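# Close the white door from inside until it latches

## Task

From inside the room, push or pull the white door closed until its latch catches and keeps it shut. Disturb nothing else, and finish with both grippers empty, having released the door and backed away. The robot must not fall over or be left leaning. Once the scene has settled after you finish, during the final second neither arm (hands included) nor the lift may touch anything, and the base may touch nothing movable, such as a part, box, cart, lid or drawer.

## Robot and tools

ROBOT. The LinearBot has an omnidirectional wheeled base and a column roughly 1.7 m tall. A carriage rides up and down the column (lift_m) and carries two identical six-joint arms, left and right, each ending in a two-finger gripper. The arm bases sit about 0.57 m + lift_m above the floor, and parts of the carriage hang about 0.15 m below that. A hand reaches up to 0.78 m from its shoulder but only about 0.38 m below its arm base. A hand is about 0.16 m long and 0.1 m wide (0.14 m when open). The parked arm pose is joints 1-6 = 0, 0.05, 0.05, 1.45, 0, 0; parked, the robot is about 0.85 m wide and 0.65 m long. There are three cameras: carriage_camera, fixed on the carriage and tilted about 20 degrees down, plus left_wrist_camera and right_wrist_camera, which look out past the fingertips.

FRAMES. All positions are in metres. In the base frame the origin is on the floor under the base centre, with x forward, y left and z up. left_hand and right_hand are reported in this frame as the point midway between the finger pads. quat_wxyz gives the hand orientation: the hand's z axis runs along the fingers and the fingers open along its y axis. base_odometry is in the frame the base had at scene start. It comes only from wheel turns, so slip counts as travel. Heading is in rad, positive to the left, in -3.142..3.142.

TOOL move. Every argument is optional. Arguments other than cameras form one action, and all of its motions start together.
- base: an object holding exactly one key. Each is a relative offset from where the base last measured itself, not a pose. translate_m drives straight, forward positive, -2..2 m. strafe_m moves sideways, left positive, -2..2 m. rotate_rad turns in place, counter-clockwise (left) positive, -6.3..6.3 rad.
- joints: a single flat object keyed by joint name, covering both arms and the lift. Each value is an absolute target, not an offset. lift_m 0..1 m. For each arm (left_ and right_ prefixes): joint1_rad -2.617..3.054 (yaw about vertical, 0 forward, positive left); joint2_rad 0..3.141 (shoulder: 0 upper arm back and level, 1.57 upright, 3.14 forward and level); joint3_rad 0..3.141 (elbow: 0 folded, 3.14 straight); joint4_rad -1.57..1.57 (wrist pitch, positive raises the fingertips); joint5_rad -1.57..1.57 (wrist yaw, positive swings the fingertips RIGHT, the opposite sense to joint1); joint6_rad -2.094..2.094 (hand roll, positive clockwise seen from the forearm); gripper_m 0..0.093 m pad gap. A joint you omit may keep pushing toward its earlier target.
- speeds: an object of per-action top speeds. translate_m and strafe_m 0.02..0.5 m/s, rotate_rad 0.05..1.57 rad/s, lift_m 0.08..0.25 m/s. The defaults are the maximums.
- min_time_s: 0.1..8 s, the shortest time any arm or gripper motion in the action may take. It makes paths smoother and straighter.
- cameras: a list of camera names or "all". Leaving it out gives all cameras; [] gives none.
An unknown key makes the call invalid. An out-of-range value gets the call refused, and a refusal or stop cancels the remaining move, wait and finished_scene calls in that reply. No action runs longer than 15 s, and base drives time out at 14 s.

OTHER TOOLS. wait(seconds 0..10, cameras) lets time pass with nothing new commanded. zoom_image(camera, region [x0,y0,x1,y1] in pixels from the top-left corner, at most 504x504) returns an enlarged crop of that camera's latest image. read_manual only gives licence texts. finished_scene(scene) ends the scene and cannot be undone.

RESULTS. "move" reads done when every motion finished, otherwise it shows the worst status. base_status and joint_status use these words: done; off_target (came to rest short and may still be pushing); contact_stop or time_out (the old target was dropped and it holds where it stopped); not_followed (a safety check withheld the arm's targets because the arms would come near each other, and the gripper still moves). To undo a withheld arm, send that arm its current readings with joint1 swung away from the other arm, then move the other arm in a later action. on_its_own lists motion you did not command. motor_effort gives percent of maximum, with the peak in brackets. Motor temperatures are listed per arm. MOTOR HOT appears at 75 °C. At 100 °C an OVER-TEMPERATURE FAULT drops that arm for 30-60 s, after which you must resend its targets. Joint torques are listed per arm, and joints 1-3 wrap at ±28 N m.

CAUTIONS. A stretched-out arm heats up even while you are thinking, so park it when it is idle. Hand readings run a bit high, especially at long reach. Arms have no contact stop: a blocked arm keeps pressing and then springs away once it is free. The base stops on wheel overload but ignores the arms, so a drive can bend an arm against the door and still report done. If the robot ends up pressed and leaning, back off about 0.2 m. Never let the arms strike or squeeze each other. The robot tips most easily with the carriage high, the arms extended, or while it pushes or pulls or stops abruptly, and only the images show a lean. Swing the door gently: a slam, a hard hit or a very hard push is damage. To release, open the gripper well wider than its reading. At the end, retract the arms so they touch nothing and back the base off the door. The robot holds its last command while you think.

Each tool is called after "Emit:" in YAML: its name, and indented under it one key for each argument.

## Session

Emit:
move:

Scene clock: 0.00 s.
Joint torques (N m): no reading
Motor temperatures (°C): left_arm=[31 34 39 31 28 30 27] | right_arm=[32 35 36 31 30 29 31]
base_odometry: x=+0.000 y=+0.000 heading=+0.000
base_status: not commanded
joint_positions: lift_m=+0.300 left_joint1_rad=-0.003 left_joint2_rad=+0.052 left_joint3_rad=+0.038 left_joint4_rad=+1.430 left_joint5_rad=-0.033 left_joint6_rad=+0.031 left_gripper_m=+0.09396 right_joint1_rad=+0.000 right_joint2_rad=+0.035 right_joint3_rad=+0.040 right_joint4_rad=+1.434 right_joint5_rad=-0.028 right_joint6_rad=-0.032 right_gripper_m=+0.09396
joint_status: not commanded
motor_effort: lift_m=+18 drive_wheels=+1
left_hand: x=+0.2549 y=+0.3027 z=+1.3074 quat_wxyz=(+0.997, -0.015, +0.077, +0.015) (m; base frame)
right_hand: x=+0.2482 y=-0.2924 z=+1.3082 quat_wxyz=(+0.998, -0.015, +0.065, -0.015) (m; base frame)
pictures: carriage_camera, left_wrist_camera, right_wrist_camera
Images, in order (width x height): carriage_camera 672x504, left_wrist_camera 672x504, right_wrist_camera 672x504.

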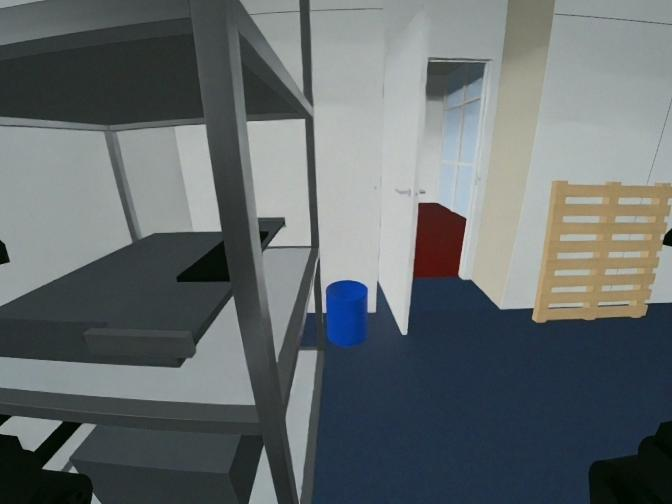

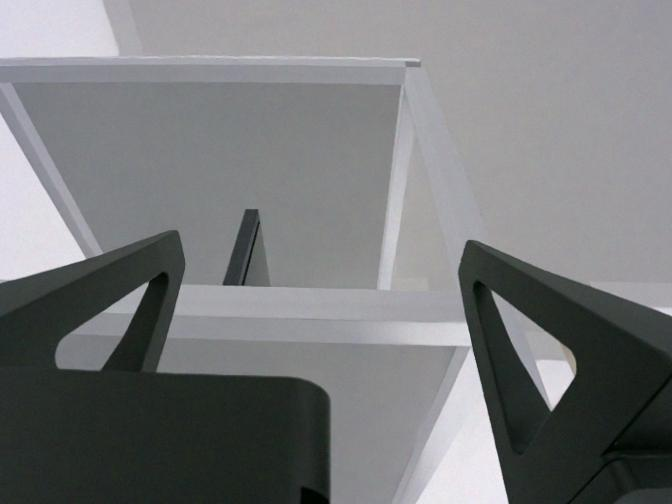

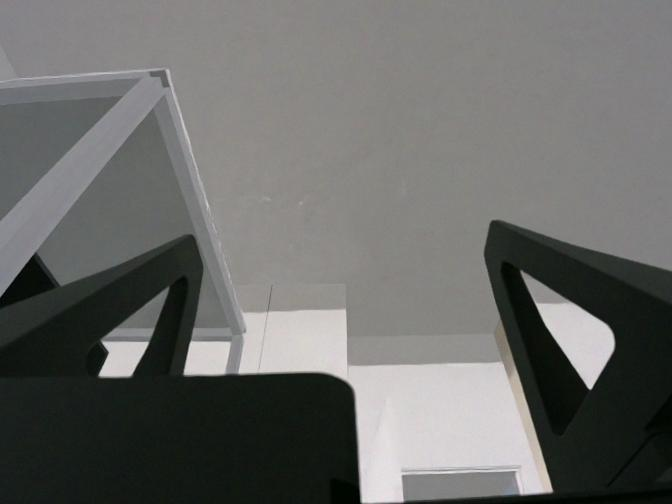

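Emit:
move:
  base: {"strafe_m":-0.55}
  cameras: ["carriage_camera"]

Emit:
move:
  base: {"translate_m":0.8}
  joints: {"left_joint2_rad":1.4,"left_joint3_rad":1.4,"left_joint4_rad":0,"left_joint5_rad":0,"left_gripper_m":0.0}
  min_time_s: 2

Scene clock: 30.43 s.
Joint torques (N m): left_arm=[-0.2 4.01 5.55 -0.09 0.11 0.06] | right_arm=[-0.21 3.86 5.97 -0.19 -0.04 -0.05]
Motor temperatures (°C): left_arm=[31 35 41 31 28 30 27] | right_arm=[32 36 36 31 30 29 31]
move: done
base_odometry: x=-0.001 y=-0.550 heading=-0.001
base_status: done
joint_positions: lift_m=+0.300 left_joint1_rad=-0.003 left_joint2_rad=+0.052 left_joint3_rad=+0.038 left_joint4_rad=+1.430 left_joint5_rad=-0.033 left_joint6_rad=+0.031 left_gripper_m=+0.09396 right_joint1_rad=+0.001 right_joint2_rad=+0.035 right_joint3_rad=+0.040 right_joint4_rad=+1.434 right_joint5_rad=-0.028 right_joint6_rad=-0.032 right_gripper_m=+0.09396
joint_status: not commanded
motor_effort: lift_m=+18(18) drive_wheels=-1(18)
left_hand: x=+0.2549 y=+0.3027 z=+1.3074 quat_wxyz=(+0.997, -0.015, +0.077, +0.015) (m; base frame)
right_hand: x=+0.2482 y=-0.2924 z=+1.3082 quat_wxyz=(+0.998, -0.015, +0.065, -0.015) (m; base frame)
pictures: carriage_camera
Images, in order (width x height): carriage_camera 672x504.

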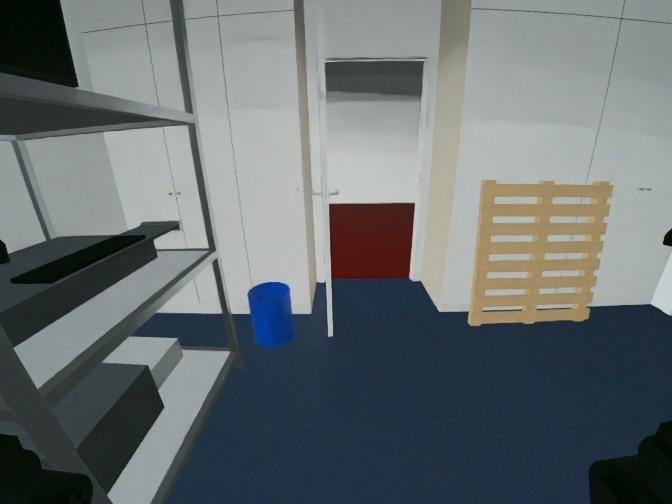

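Scene clock: 34.30 s.
Joint torques (N m): left_arm=[-0.18 -6.17 9.44 1.91 0.28 0.06] | right_arm=[-0.18 3.88 5.96 -0.16 -0.05 -0.05]
Motor temperatures (°C): left_arm=[31 35 42 32 28 30 27] | right_arm=[32 36 37 31 30 29 31]
move: done
base_odometry: x=+0.800 y=-0.551 heading=-0.001
base_status: done
joint_positions: lift_m=+0.300 left_joint1_rad=-0.003 left_joint2_rad=+1.398 left_joint3_rad=+1.371 left_joint4_rad=+0.006 left_joint5_rad=-0.016 left_joint6_rad=+0.031 left_gripper_m=+0.00060 right_joint1_rad=+0.001 right_joint2_rad=+0.035 right_joint3_rad=+0.040 right_joint4_rad=+1.433 right_joint5_rad=-0.028 right_joint6_rad=-0.032 right_gripper_m=+0.09396
joint_status: all done
motor_effort: lift_m=+18(18) drive_wheels=+0(17)
left_hand: x=+0.6821 y=+0.2987 z=+1.3025 quat_wxyz=(+0.700, +0.006, +0.714, +0.015) (m; base frame)
right_hand: x=+0.2485 y=-0.2924 z=+1.3082 quat_wxyz=(+0.998, -0.015, +0.066, -0.015) (m; base frame)
pictures: carriage_camera, left_wrist_camera, right_wrist_camera
Images, in order (width x height): carriage_camera 672x504, left_wrist_camera 672x504, right_wrist_camera 672x504.

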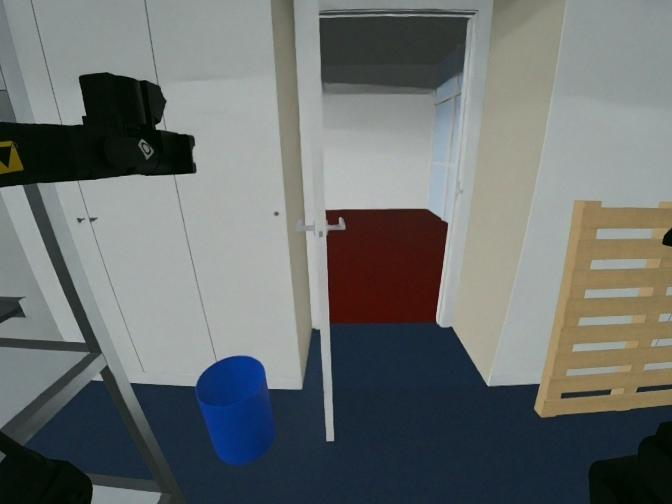

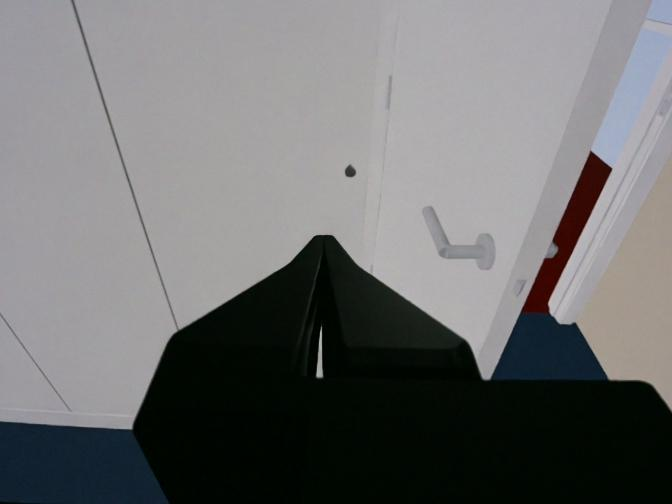

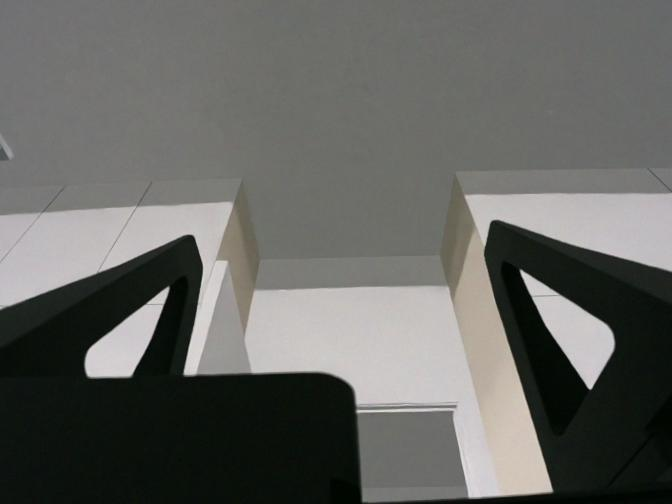

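Emit:
move:
  base: {"strafe_m":-0.11}
  cameras: []

Emit:
move:
  base: {"translate_m":0.68}
  joints: {"lift_m":0.2}
  speeds: {"translate_m":0.3}

Scene clock: 53.47 s.
Joint torques (N m): left_arm=[-0.29 -6.37 9.5 1.9 0.27 0.04] | right_arm=[-0.2 3.88 6.01 -0.18 -0.06 -0.05]
Motor temperatures (°C): left_arm=[31 36 43 34 28 30 27] | right_arm=[32 37 37 30 30 29 31]
move: done
base_odometry: x=+0.800 y=-0.661 heading=-0.001
base_status: done
joint_positions: lift_m=+0.300 left_joint1_rad=-0.005 left_joint2_rad=+1.398 left_joint3_rad=+1.371 left_joint4_rad=+0.006 left_joint5_rad=-0.011 left_joint6_rad=+0.031 left_gripper_m=+0.00060 right_joint1_rad=+0.001 right_joint2_rad=+0.035 right_joint3_rad=+0.040 right_joint4_rad=+1.433 right_joint5_rad=-0.028 right_joint6_rad=-0.032 right_gripper_m=+0.09396
joint_status: not commanded
motor_effort: lift_m=+18(18) drive_wheels=+2(15)
left_hand: x=+0.6821 y=+0.2968 z=+1.3023 quat_wxyz=(+0.699, +0.009, +0.715, +0.013) (m; base frame)
right_hand: x=+0.2485 y=-0.2923 z=+1.3082 quat_wxyz=(+0.998, -0.015, +0.066, -0.015) (m; base frame)
pictures: none
No camera images: "cameras" was empty.

Scene clock: 57.23 s.
Joint torques (N m): left_arm=[0.18 -3.51 8.18 2.48 0.31 0.05] | right_arm=[-0.21 3.84 5.9 -0.21 -0.07 -0.04]
Motor temperatures (°C): left_arm=[31 36 44 36 28 30 27] | right_arm=[32 37 37 30 30 29 31]
move: done
base_odometry: x=+1.480 y=-0.662 heading=-0.001
base_status: done
joint_positions: lift_m=+0.200 left_joint1_rad=-0.005 left_joint2_rad=+1.372 left_joint3_rad=+1.383 left_joint4_rad=-0.057 left_joint5_rad=-0.019 left_joint6_rad=+0.030 left_gripper_m=+0.00060 right_joint1_rad=+0.001 right_joint2_rad=+0.035 right_joint3_rad=+0.040 right_joint4_rad=+1.433 right_joint5_rad=-0.028 right_joint6_rad=-0.032 right_gripper_m=+0.09396
joint_status: all done
motor_effort: lift_m=+18(19) drive_wheels=+5(13)
left_hand: x=+0.6729 y=+0.2982 z=+1.2046 quat_wxyz=(+0.691, +0.006, +0.723, +0.016) (m; base frame)
right_hand: x=+0.2485 y=-0.2923 z=+1.2081 quat_wxyz=(+0.998, -0.015, +0.066, -0.015) (m; base frame)
pictures: carriage_camera, left_wrist_camera, right_wrist_camera
Images, in order (width x height): carriage_camera 672x504, left_wrist_camera 672x504, right_wrist_camera 672x504.

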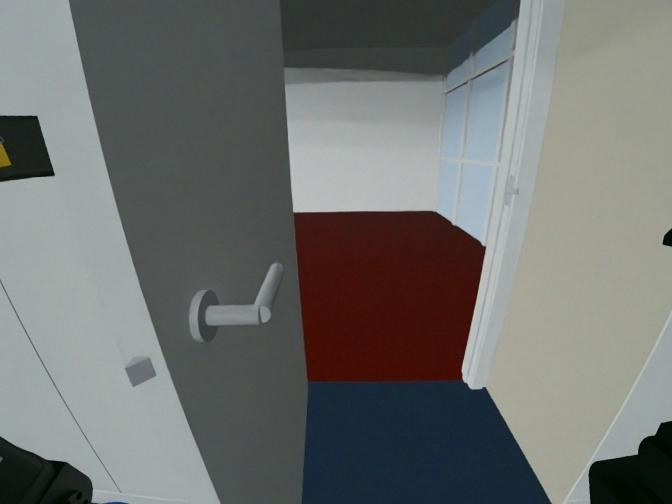

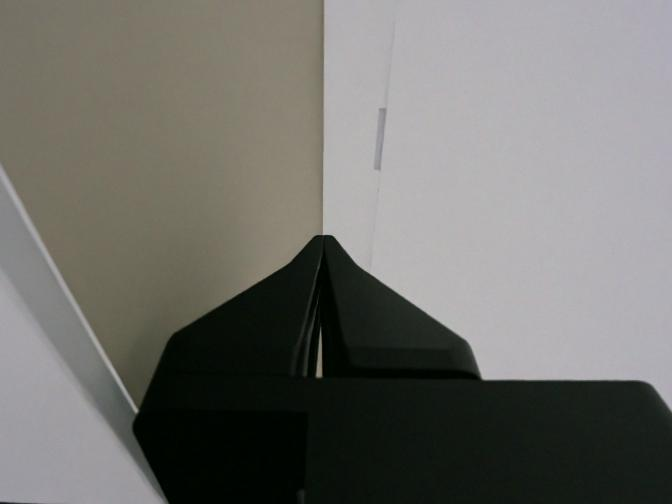

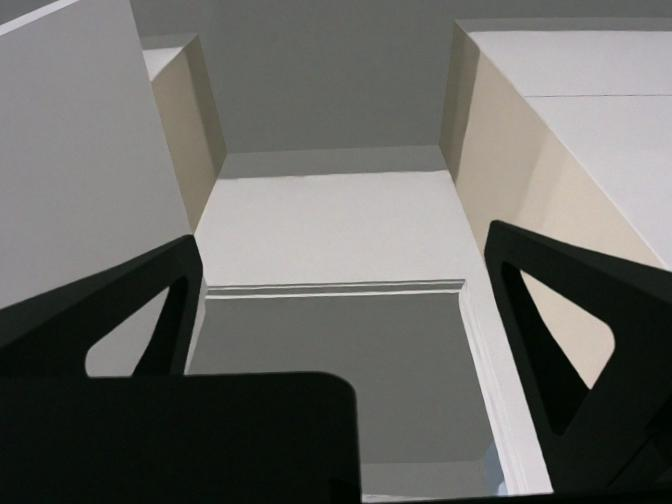

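Emit:
move:
  base: {"strafe_m":-0.28}
  speeds: {"strafe_m":0.2}
  cameras: ["carriage_camera"]

Emit:
move:
  base: {"translate_m":0.15}
  speeds: {"translate_m":0.2}

Scene clock: 66.20 s.
Joint torques (N m): left_arm=[-0.47 -5.81 8.43 2.12 0.27 0.19] | right_arm=[-0.09 3.85 5.91 -0.18 -0.06 -0.03]
Motor temperatures (°C): left_arm=[31 36 45 38 28 30 28] | right_arm=[32 37 37 30 30 29 31]
move: done
base_odometry: x=+1.479 y=-0.942 heading=-0.001
base_status: done
joint_positions: lift_m=+0.200 left_joint1_rad=-0.001 left_joint2_rad=+1.395 left_joint3_rad=+1.383 left_joint4_rad=-0.021 left_joint5_rad=-0.014 left_joint6_rad=+0.019 left_gripper_m=+0.00059 right_joint1_rad=+0.001 right_joint2_rad=+0.035 right_joint3_rad=+0.040 right_joint4_rad=+1.433 right_joint5_rad=-0.028 right_joint6_rad=-0.032 right_gripper_m=+0.09396
joint_status: not commanded
motor_effort: lift_m=+19(19) drive_wheels=+1(13)
left_hand: x=+0.6804 y=+0.2991 z=+1.2033 quat_wxyz=(+0.696, +0.002, +0.718, +0.011) (m; base frame)
right_hand: x=+0.2485 y=-0.2923 z=+1.2081 quat_wxyz=(+0.998, -0.015, +0.066, -0.015) (m; base frame)
pictures: carriage_camera
Images, in order (width x height): carriage_camera 672x504.

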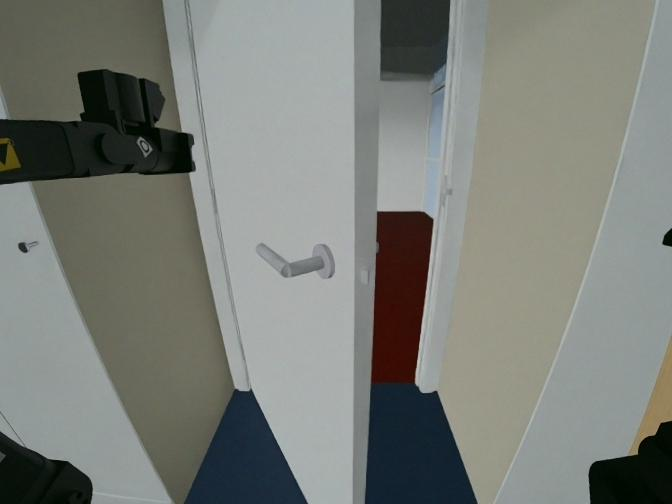

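Scene clock: 68.13 s.
Joint torques (N m): left_arm=[-0.27 -6.17 8.39 2.09 0.27 0.15] | right_arm=[-0.24 3.79 5.96 -0.15 -0.06 -0.04]
Motor temperatures (°C): left_arm=[31 36 45 38 28 30 28] | right_arm=[32 37 37 30 30 29 31]
move: done
base_odometry: x=+1.629 y=-0.942 heading=-0.001
base_status: done
joint_positions: lift_m=+0.200 left_joint1_rad=-0.001 left_joint2_rad=+1.397 left_joint3_rad=+1.383 left_joint4_rad=-0.016 left_joint5_rad=-0.014 left_joint6_rad=+0.019 left_gripper_m=+0.00059 right_joint1_rad=+0.001 right_joint2_rad=+0.035 right_joint3_rad=+0.040 right_joint4_rad=+1.432 right_joint5_rad=-0.028 right_joint6_rad=-0.032 right_gripper_m=+0.09396
joint_status: not commanded
motor_effort: lift_m=+19(19) drive_wheels=+0(13)
left_hand: x=+0.6811 y=+0.2991 z=+1.2034 quat_wxyz=(+0.696, +0.002, +0.718, +0.011) (m; base frame)
right_hand: x=+0.2487 y=-0.2923 z=+1.2081 quat_wxyz=(+0.998, -0.015, +0.066, -0.015) (m; base frame)
pictures: carriage_camera, left_wrist_camera, right_wrist_camera
Images, in order (width x height): carriage_camera 672x504, left_wrist_camera 672x504, right_wrist_camera 672x504.

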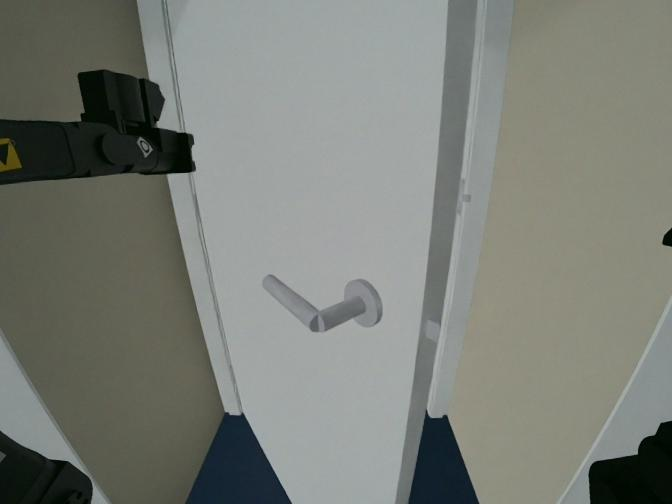

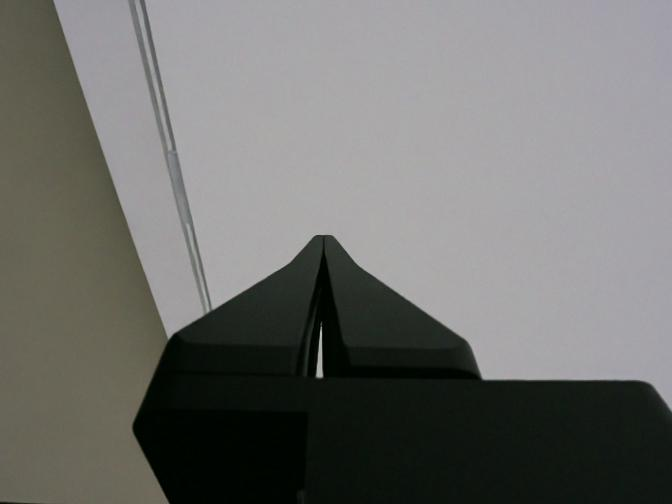

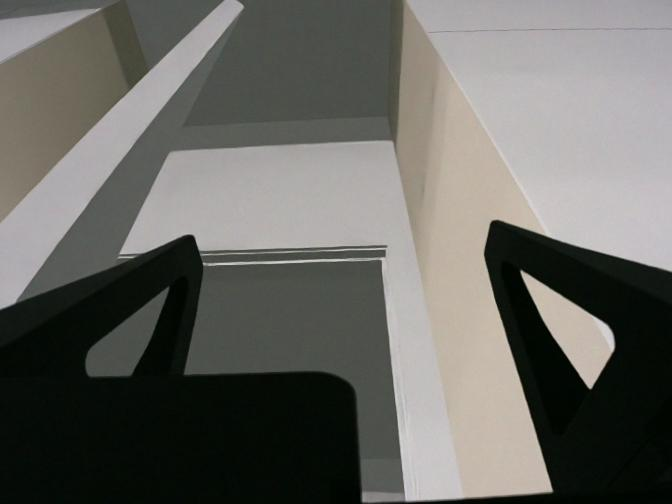

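Emit:
move:
  base: {"strafe_m":-0.15}
  speeds: {"strafe_m":0.15}
  cameras: ["carriage_camera"]

Emit:
move:
  joints: {"lift_m":0.3,"left_joint1_rad":-0.3,"left_joint2_rad":2.5,"left_joint3_rad":2.5,"left_joint4_rad":0}
  min_time_s: 4

Scene clock: 83.47 s.
Joint torques (N m): left_arm=[-0.14 -6.17 8.43 2.11 0.32 0.16] | right_arm=[-0.16 3.92 5.97 -0.18 -0.07 -0.02]
Motor temperatures (°C): left_arm=[31 36 47 38 28 30 28] | right_arm=[31 37 37 30 30 29 31]
move: done
base_odometry: x=+1.630 y=-1.092 heading=-0.001
base_status: done
joint_positions: lift_m=+0.200 left_joint1_rad=-0.002 left_joint2_rad=+1.397 left_joint3_rad=+1.383 left_joint4_rad=-0.015 left_joint5_rad=-0.017 left_joint6_rad=+0.019 left_gripper_m=+0.00059 right_joint1_rad=+0.001 right_joint2_rad=+0.035 right_joint3_rad=+0.040 right_joint4_rad=+1.432 right_joint5_rad=-0.028 right_joint6_rad=-0.032 right_gripper_m=+0.09396
joint_status: not commanded
motor_effort: lift_m=+19(19) drive_wheels=+0(11)
left_hand: x=+0.6811 y=+0.2992 z=+1.2037 quat_wxyz=(+0.697, +0.002, +0.717, +0.012) (m; base frame)
right_hand: x=+0.2487 y=-0.2923 z=+1.2081 quat_wxyz=(+0.998, -0.015, +0.066, -0.015) (m; base frame)
pictures: carriage_camera
Images, in order (width x height): carriage_camera 672x504.

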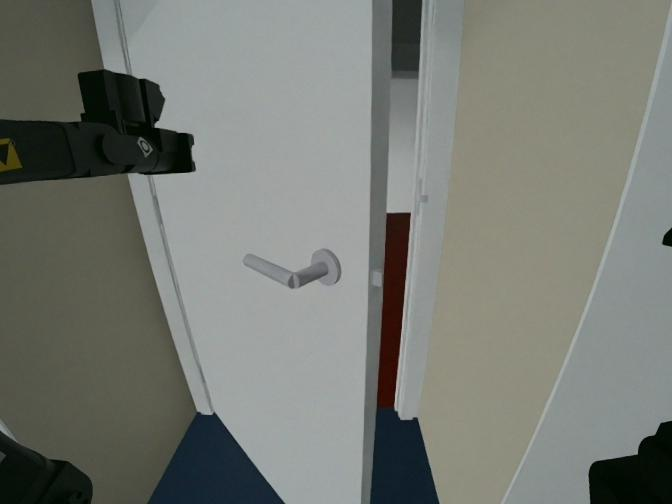

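Scene clock: 87.77 s.
Joint torques (N m): left_arm=[-0.58 -14.61 9.61 1.95 0.26 0.16] | right_arm=[-0.31 3.89 6.02 -0.19 -0.06 -0.04]
Motor temperatures (°C): left_arm=[31 37 47 39 28 30 28] | right_arm=[31 37 37 30 30 29 31]
move: done
base_odometry: x=+1.630 y=-1.092 heading=-0.001
base_status: not commanded
joint_positions: lift_m=+0.300 left_joint1_rad=-0.294 left_joint2_rad=+2.485 left_joint3_rad=+2.471 left_joint4_rad=-0.002 left_joint5_rad=-0.015 left_joint6_rad=+0.019 left_gripper_m=+0.00059 right_joint1_rad=+0.001 right_joint2_rad=+0.035 right_joint3_rad=+0.040 right_joint4_rad=+1.432 right_joint5_rad=-0.028 right_joint6_rad=-0.032 right_gripper_m=+0.09396
joint_status: all done
motor_effort: lift_m=+17(22) drive_wheels=+1(4)
left_hand: x=+0.9057 y=+0.0905 z=+1.2077 quat_wxyz=(+0.695, +0.106, +0.705, -0.091) (m; base frame)
right_hand: x=+0.2487 y=-0.2923 z=+1.3083 quat_wxyz=(+0.998, -0.015, +0.066, -0.015) (m; base frame)
pictures: carriage_camera, left_wrist_camera, right_wrist_camera
Images, in order (width x height): carriage_camera 672x504, left_wrist_camera 672x504, right_wrist_camera 672x504.

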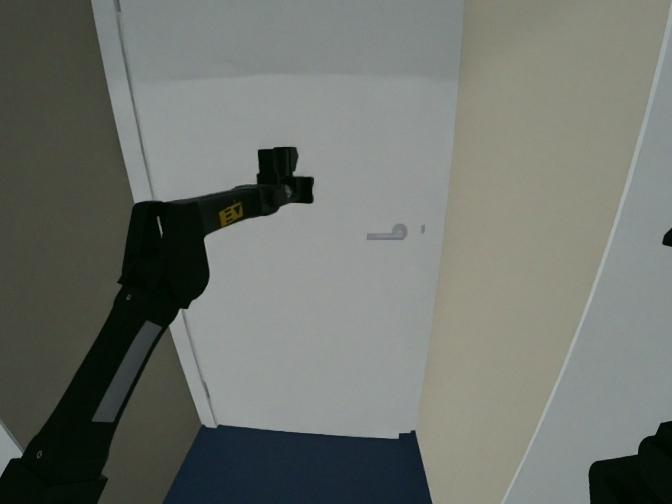

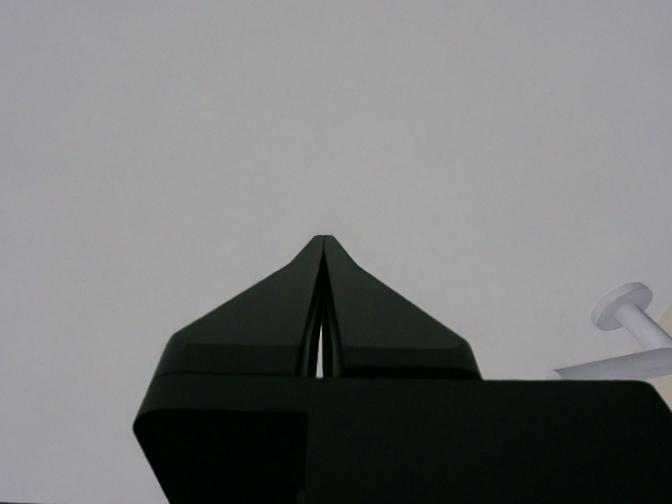

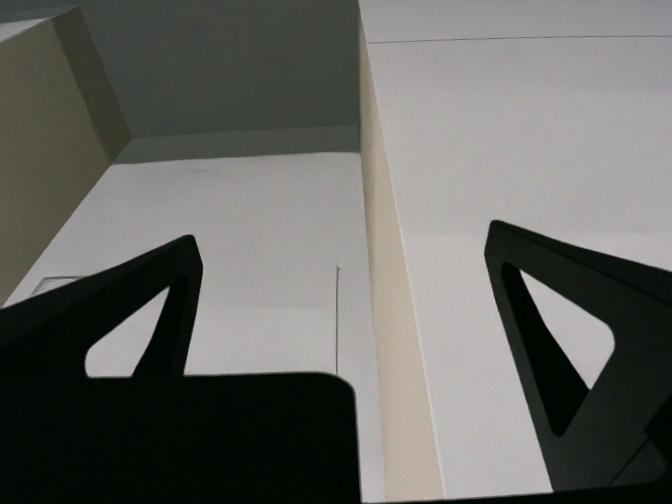

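Emit:
move:
  base: {"translate_m":0.3}
  speeds: {"translate_m":0.15}
  cameras: ["carriage_camera","right_wrist_camera"]

Scene clock: 93.13 s.
Joint torques (N m): left_arm=[5.29 -7.87 6.53 2.53 -2.53 0.15] | right_arm=[-0.18 4.03 5.89 -0.56 -0.02 0.1]
Motor temperatures (°C): left_arm=[31 40 47 40 28 30 28] | right_arm=[31 37 37 30 30 29 31]
move: contact_stop
base_odometry: x=+1.804 y=-1.093 heading=-0.005
base_status: translate_m contact_stop (by the wheels' count: +0.175 of +0.300)
joint_positions: lift_m=+0.300 left_joint1_rad=-0.370 left_joint2_rad=+2.421 left_joint3_rad=+2.503 left_joint4_rad=-0.069 left_joint5_rad=+0.226 left_joint6_rad=+0.021 left_gripper_m=+0.00054 right_joint1_rad=+0.001 right_joint2_rad=+0.033 right_joint3_rad=+0.040 right_joint4_rad=+1.460 right_joint5_rad=-0.030 right_joint6_rad=-0.044 right_gripper_m=+0.09396
joint_status: not commanded
motor_effort: lift_m=+17(23) drive_wheels=+23(91)
left_hand: x=+0.8529 y=+0.0082 z=+1.2514 quat_wxyz=(+0.683, +0.215, +0.669, -0.201) (m; base frame)
right_hand: x=+0.2414 y=-0.2919 z=+1.3092 quat_wxyz=(+0.998, -0.016, +0.052, -0.021) (m; base frame)
pictures: carriage_camera, right_wrist_camera
Images, in order (width x height): carriage_camera 672x504, right_wrist_camera 672x504.

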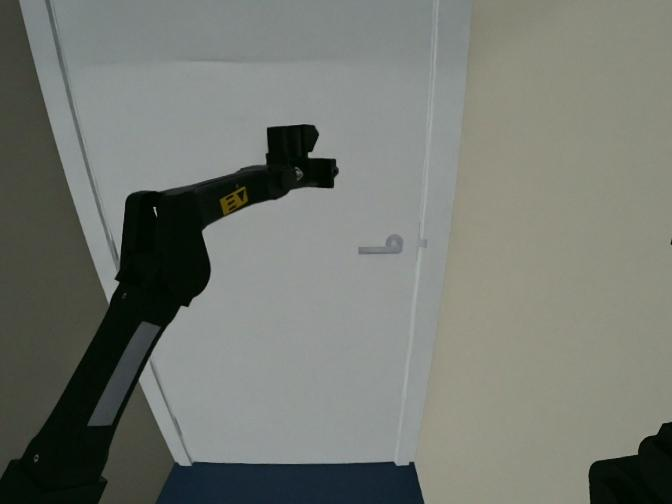

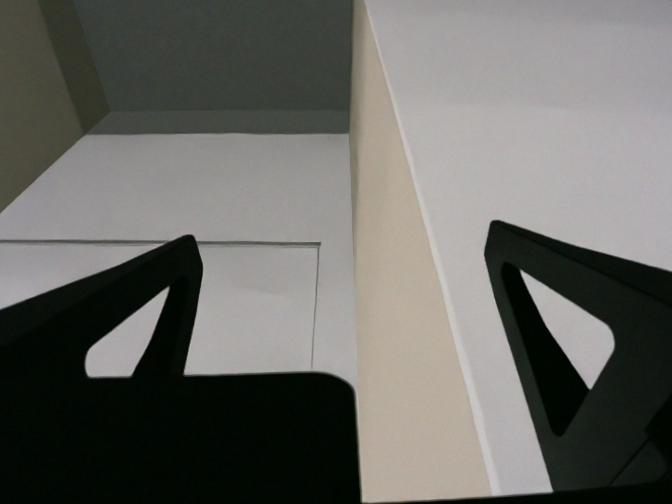

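Emit:
move:
  base: {"translate_m":-0.25}
  speeds: {"translate_m":0.15}
  cameras: ["carriage_camera"]

Emit:
zoom_image:
  camera: "carriage_camera"
  region: [350, 150, 500, 480]

Scene clock: 100.50 s.
Joint torques (N m): left_arm=[-0.43 -15.32 6.76 1.97 -0.08 0.16] | right_arm=[-0.18 3.99 6 -0.23 -0.02 0.05]
Motor temperatures (°C): left_arm=[31 41 47 42 29 30 28] | right_arm=[31 37 37 30 30 29 31]
move: done
base_odometry: x=+1.554 y=-1.091 heading=-0.004
base_status: done
joint_positions: lift_m=+0.300 left_joint1_rad=-0.296 left_joint2_rad=+2.492 left_joint3_rad=+2.503 left_joint4_rad=-0.002 left_joint5_rad=+0.015 left_joint6_rad=+0.021 left_gripper_m=+0.00055 right_joint1_rad=+0.001 right_joint2_rad=+0.033 right_joint3_rad=+0.040 right_joint4_rad=+1.438 right_joint5_rad=-0.030 right_joint6_rad=-0.041 right_gripper_m=+0.09396
joint_status: not commanded
motor_effort: lift_m=+17(17) drive_wheels=-2(12)
left_hand: x=+0.9034 y=+0.0843 z=+1.2188 quat_wxyz=(+0.703, +0.117, +0.694, -0.103) (m; base frame)
right_hand: x=+0.2468 y=-0.2919 z=+1.3086 quat_wxyz=(+0.998, -0.017, +0.063, -0.019) (m; base frame)
pictures: carriage_camera
Images, in order (width x height): carriage_camera 672x504.

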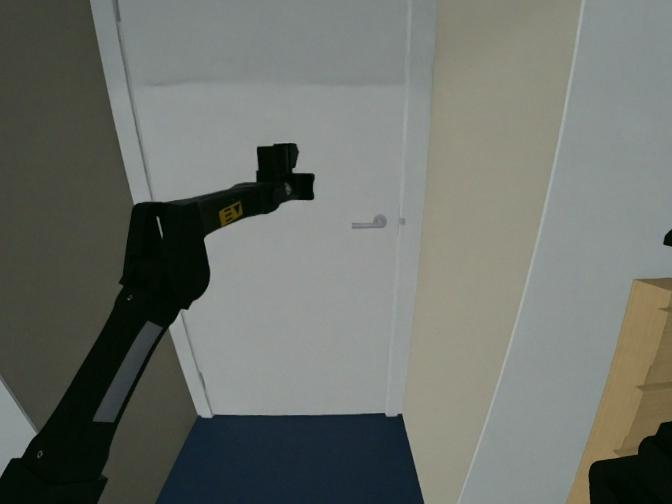

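Scaled by 1.527 from the camera's 672x504 image, which has a finer 960x720 frame.

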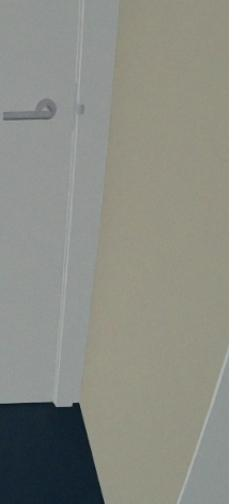

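Emit:
finished_scene:
  scene: 1

The scene is finished: the task was done.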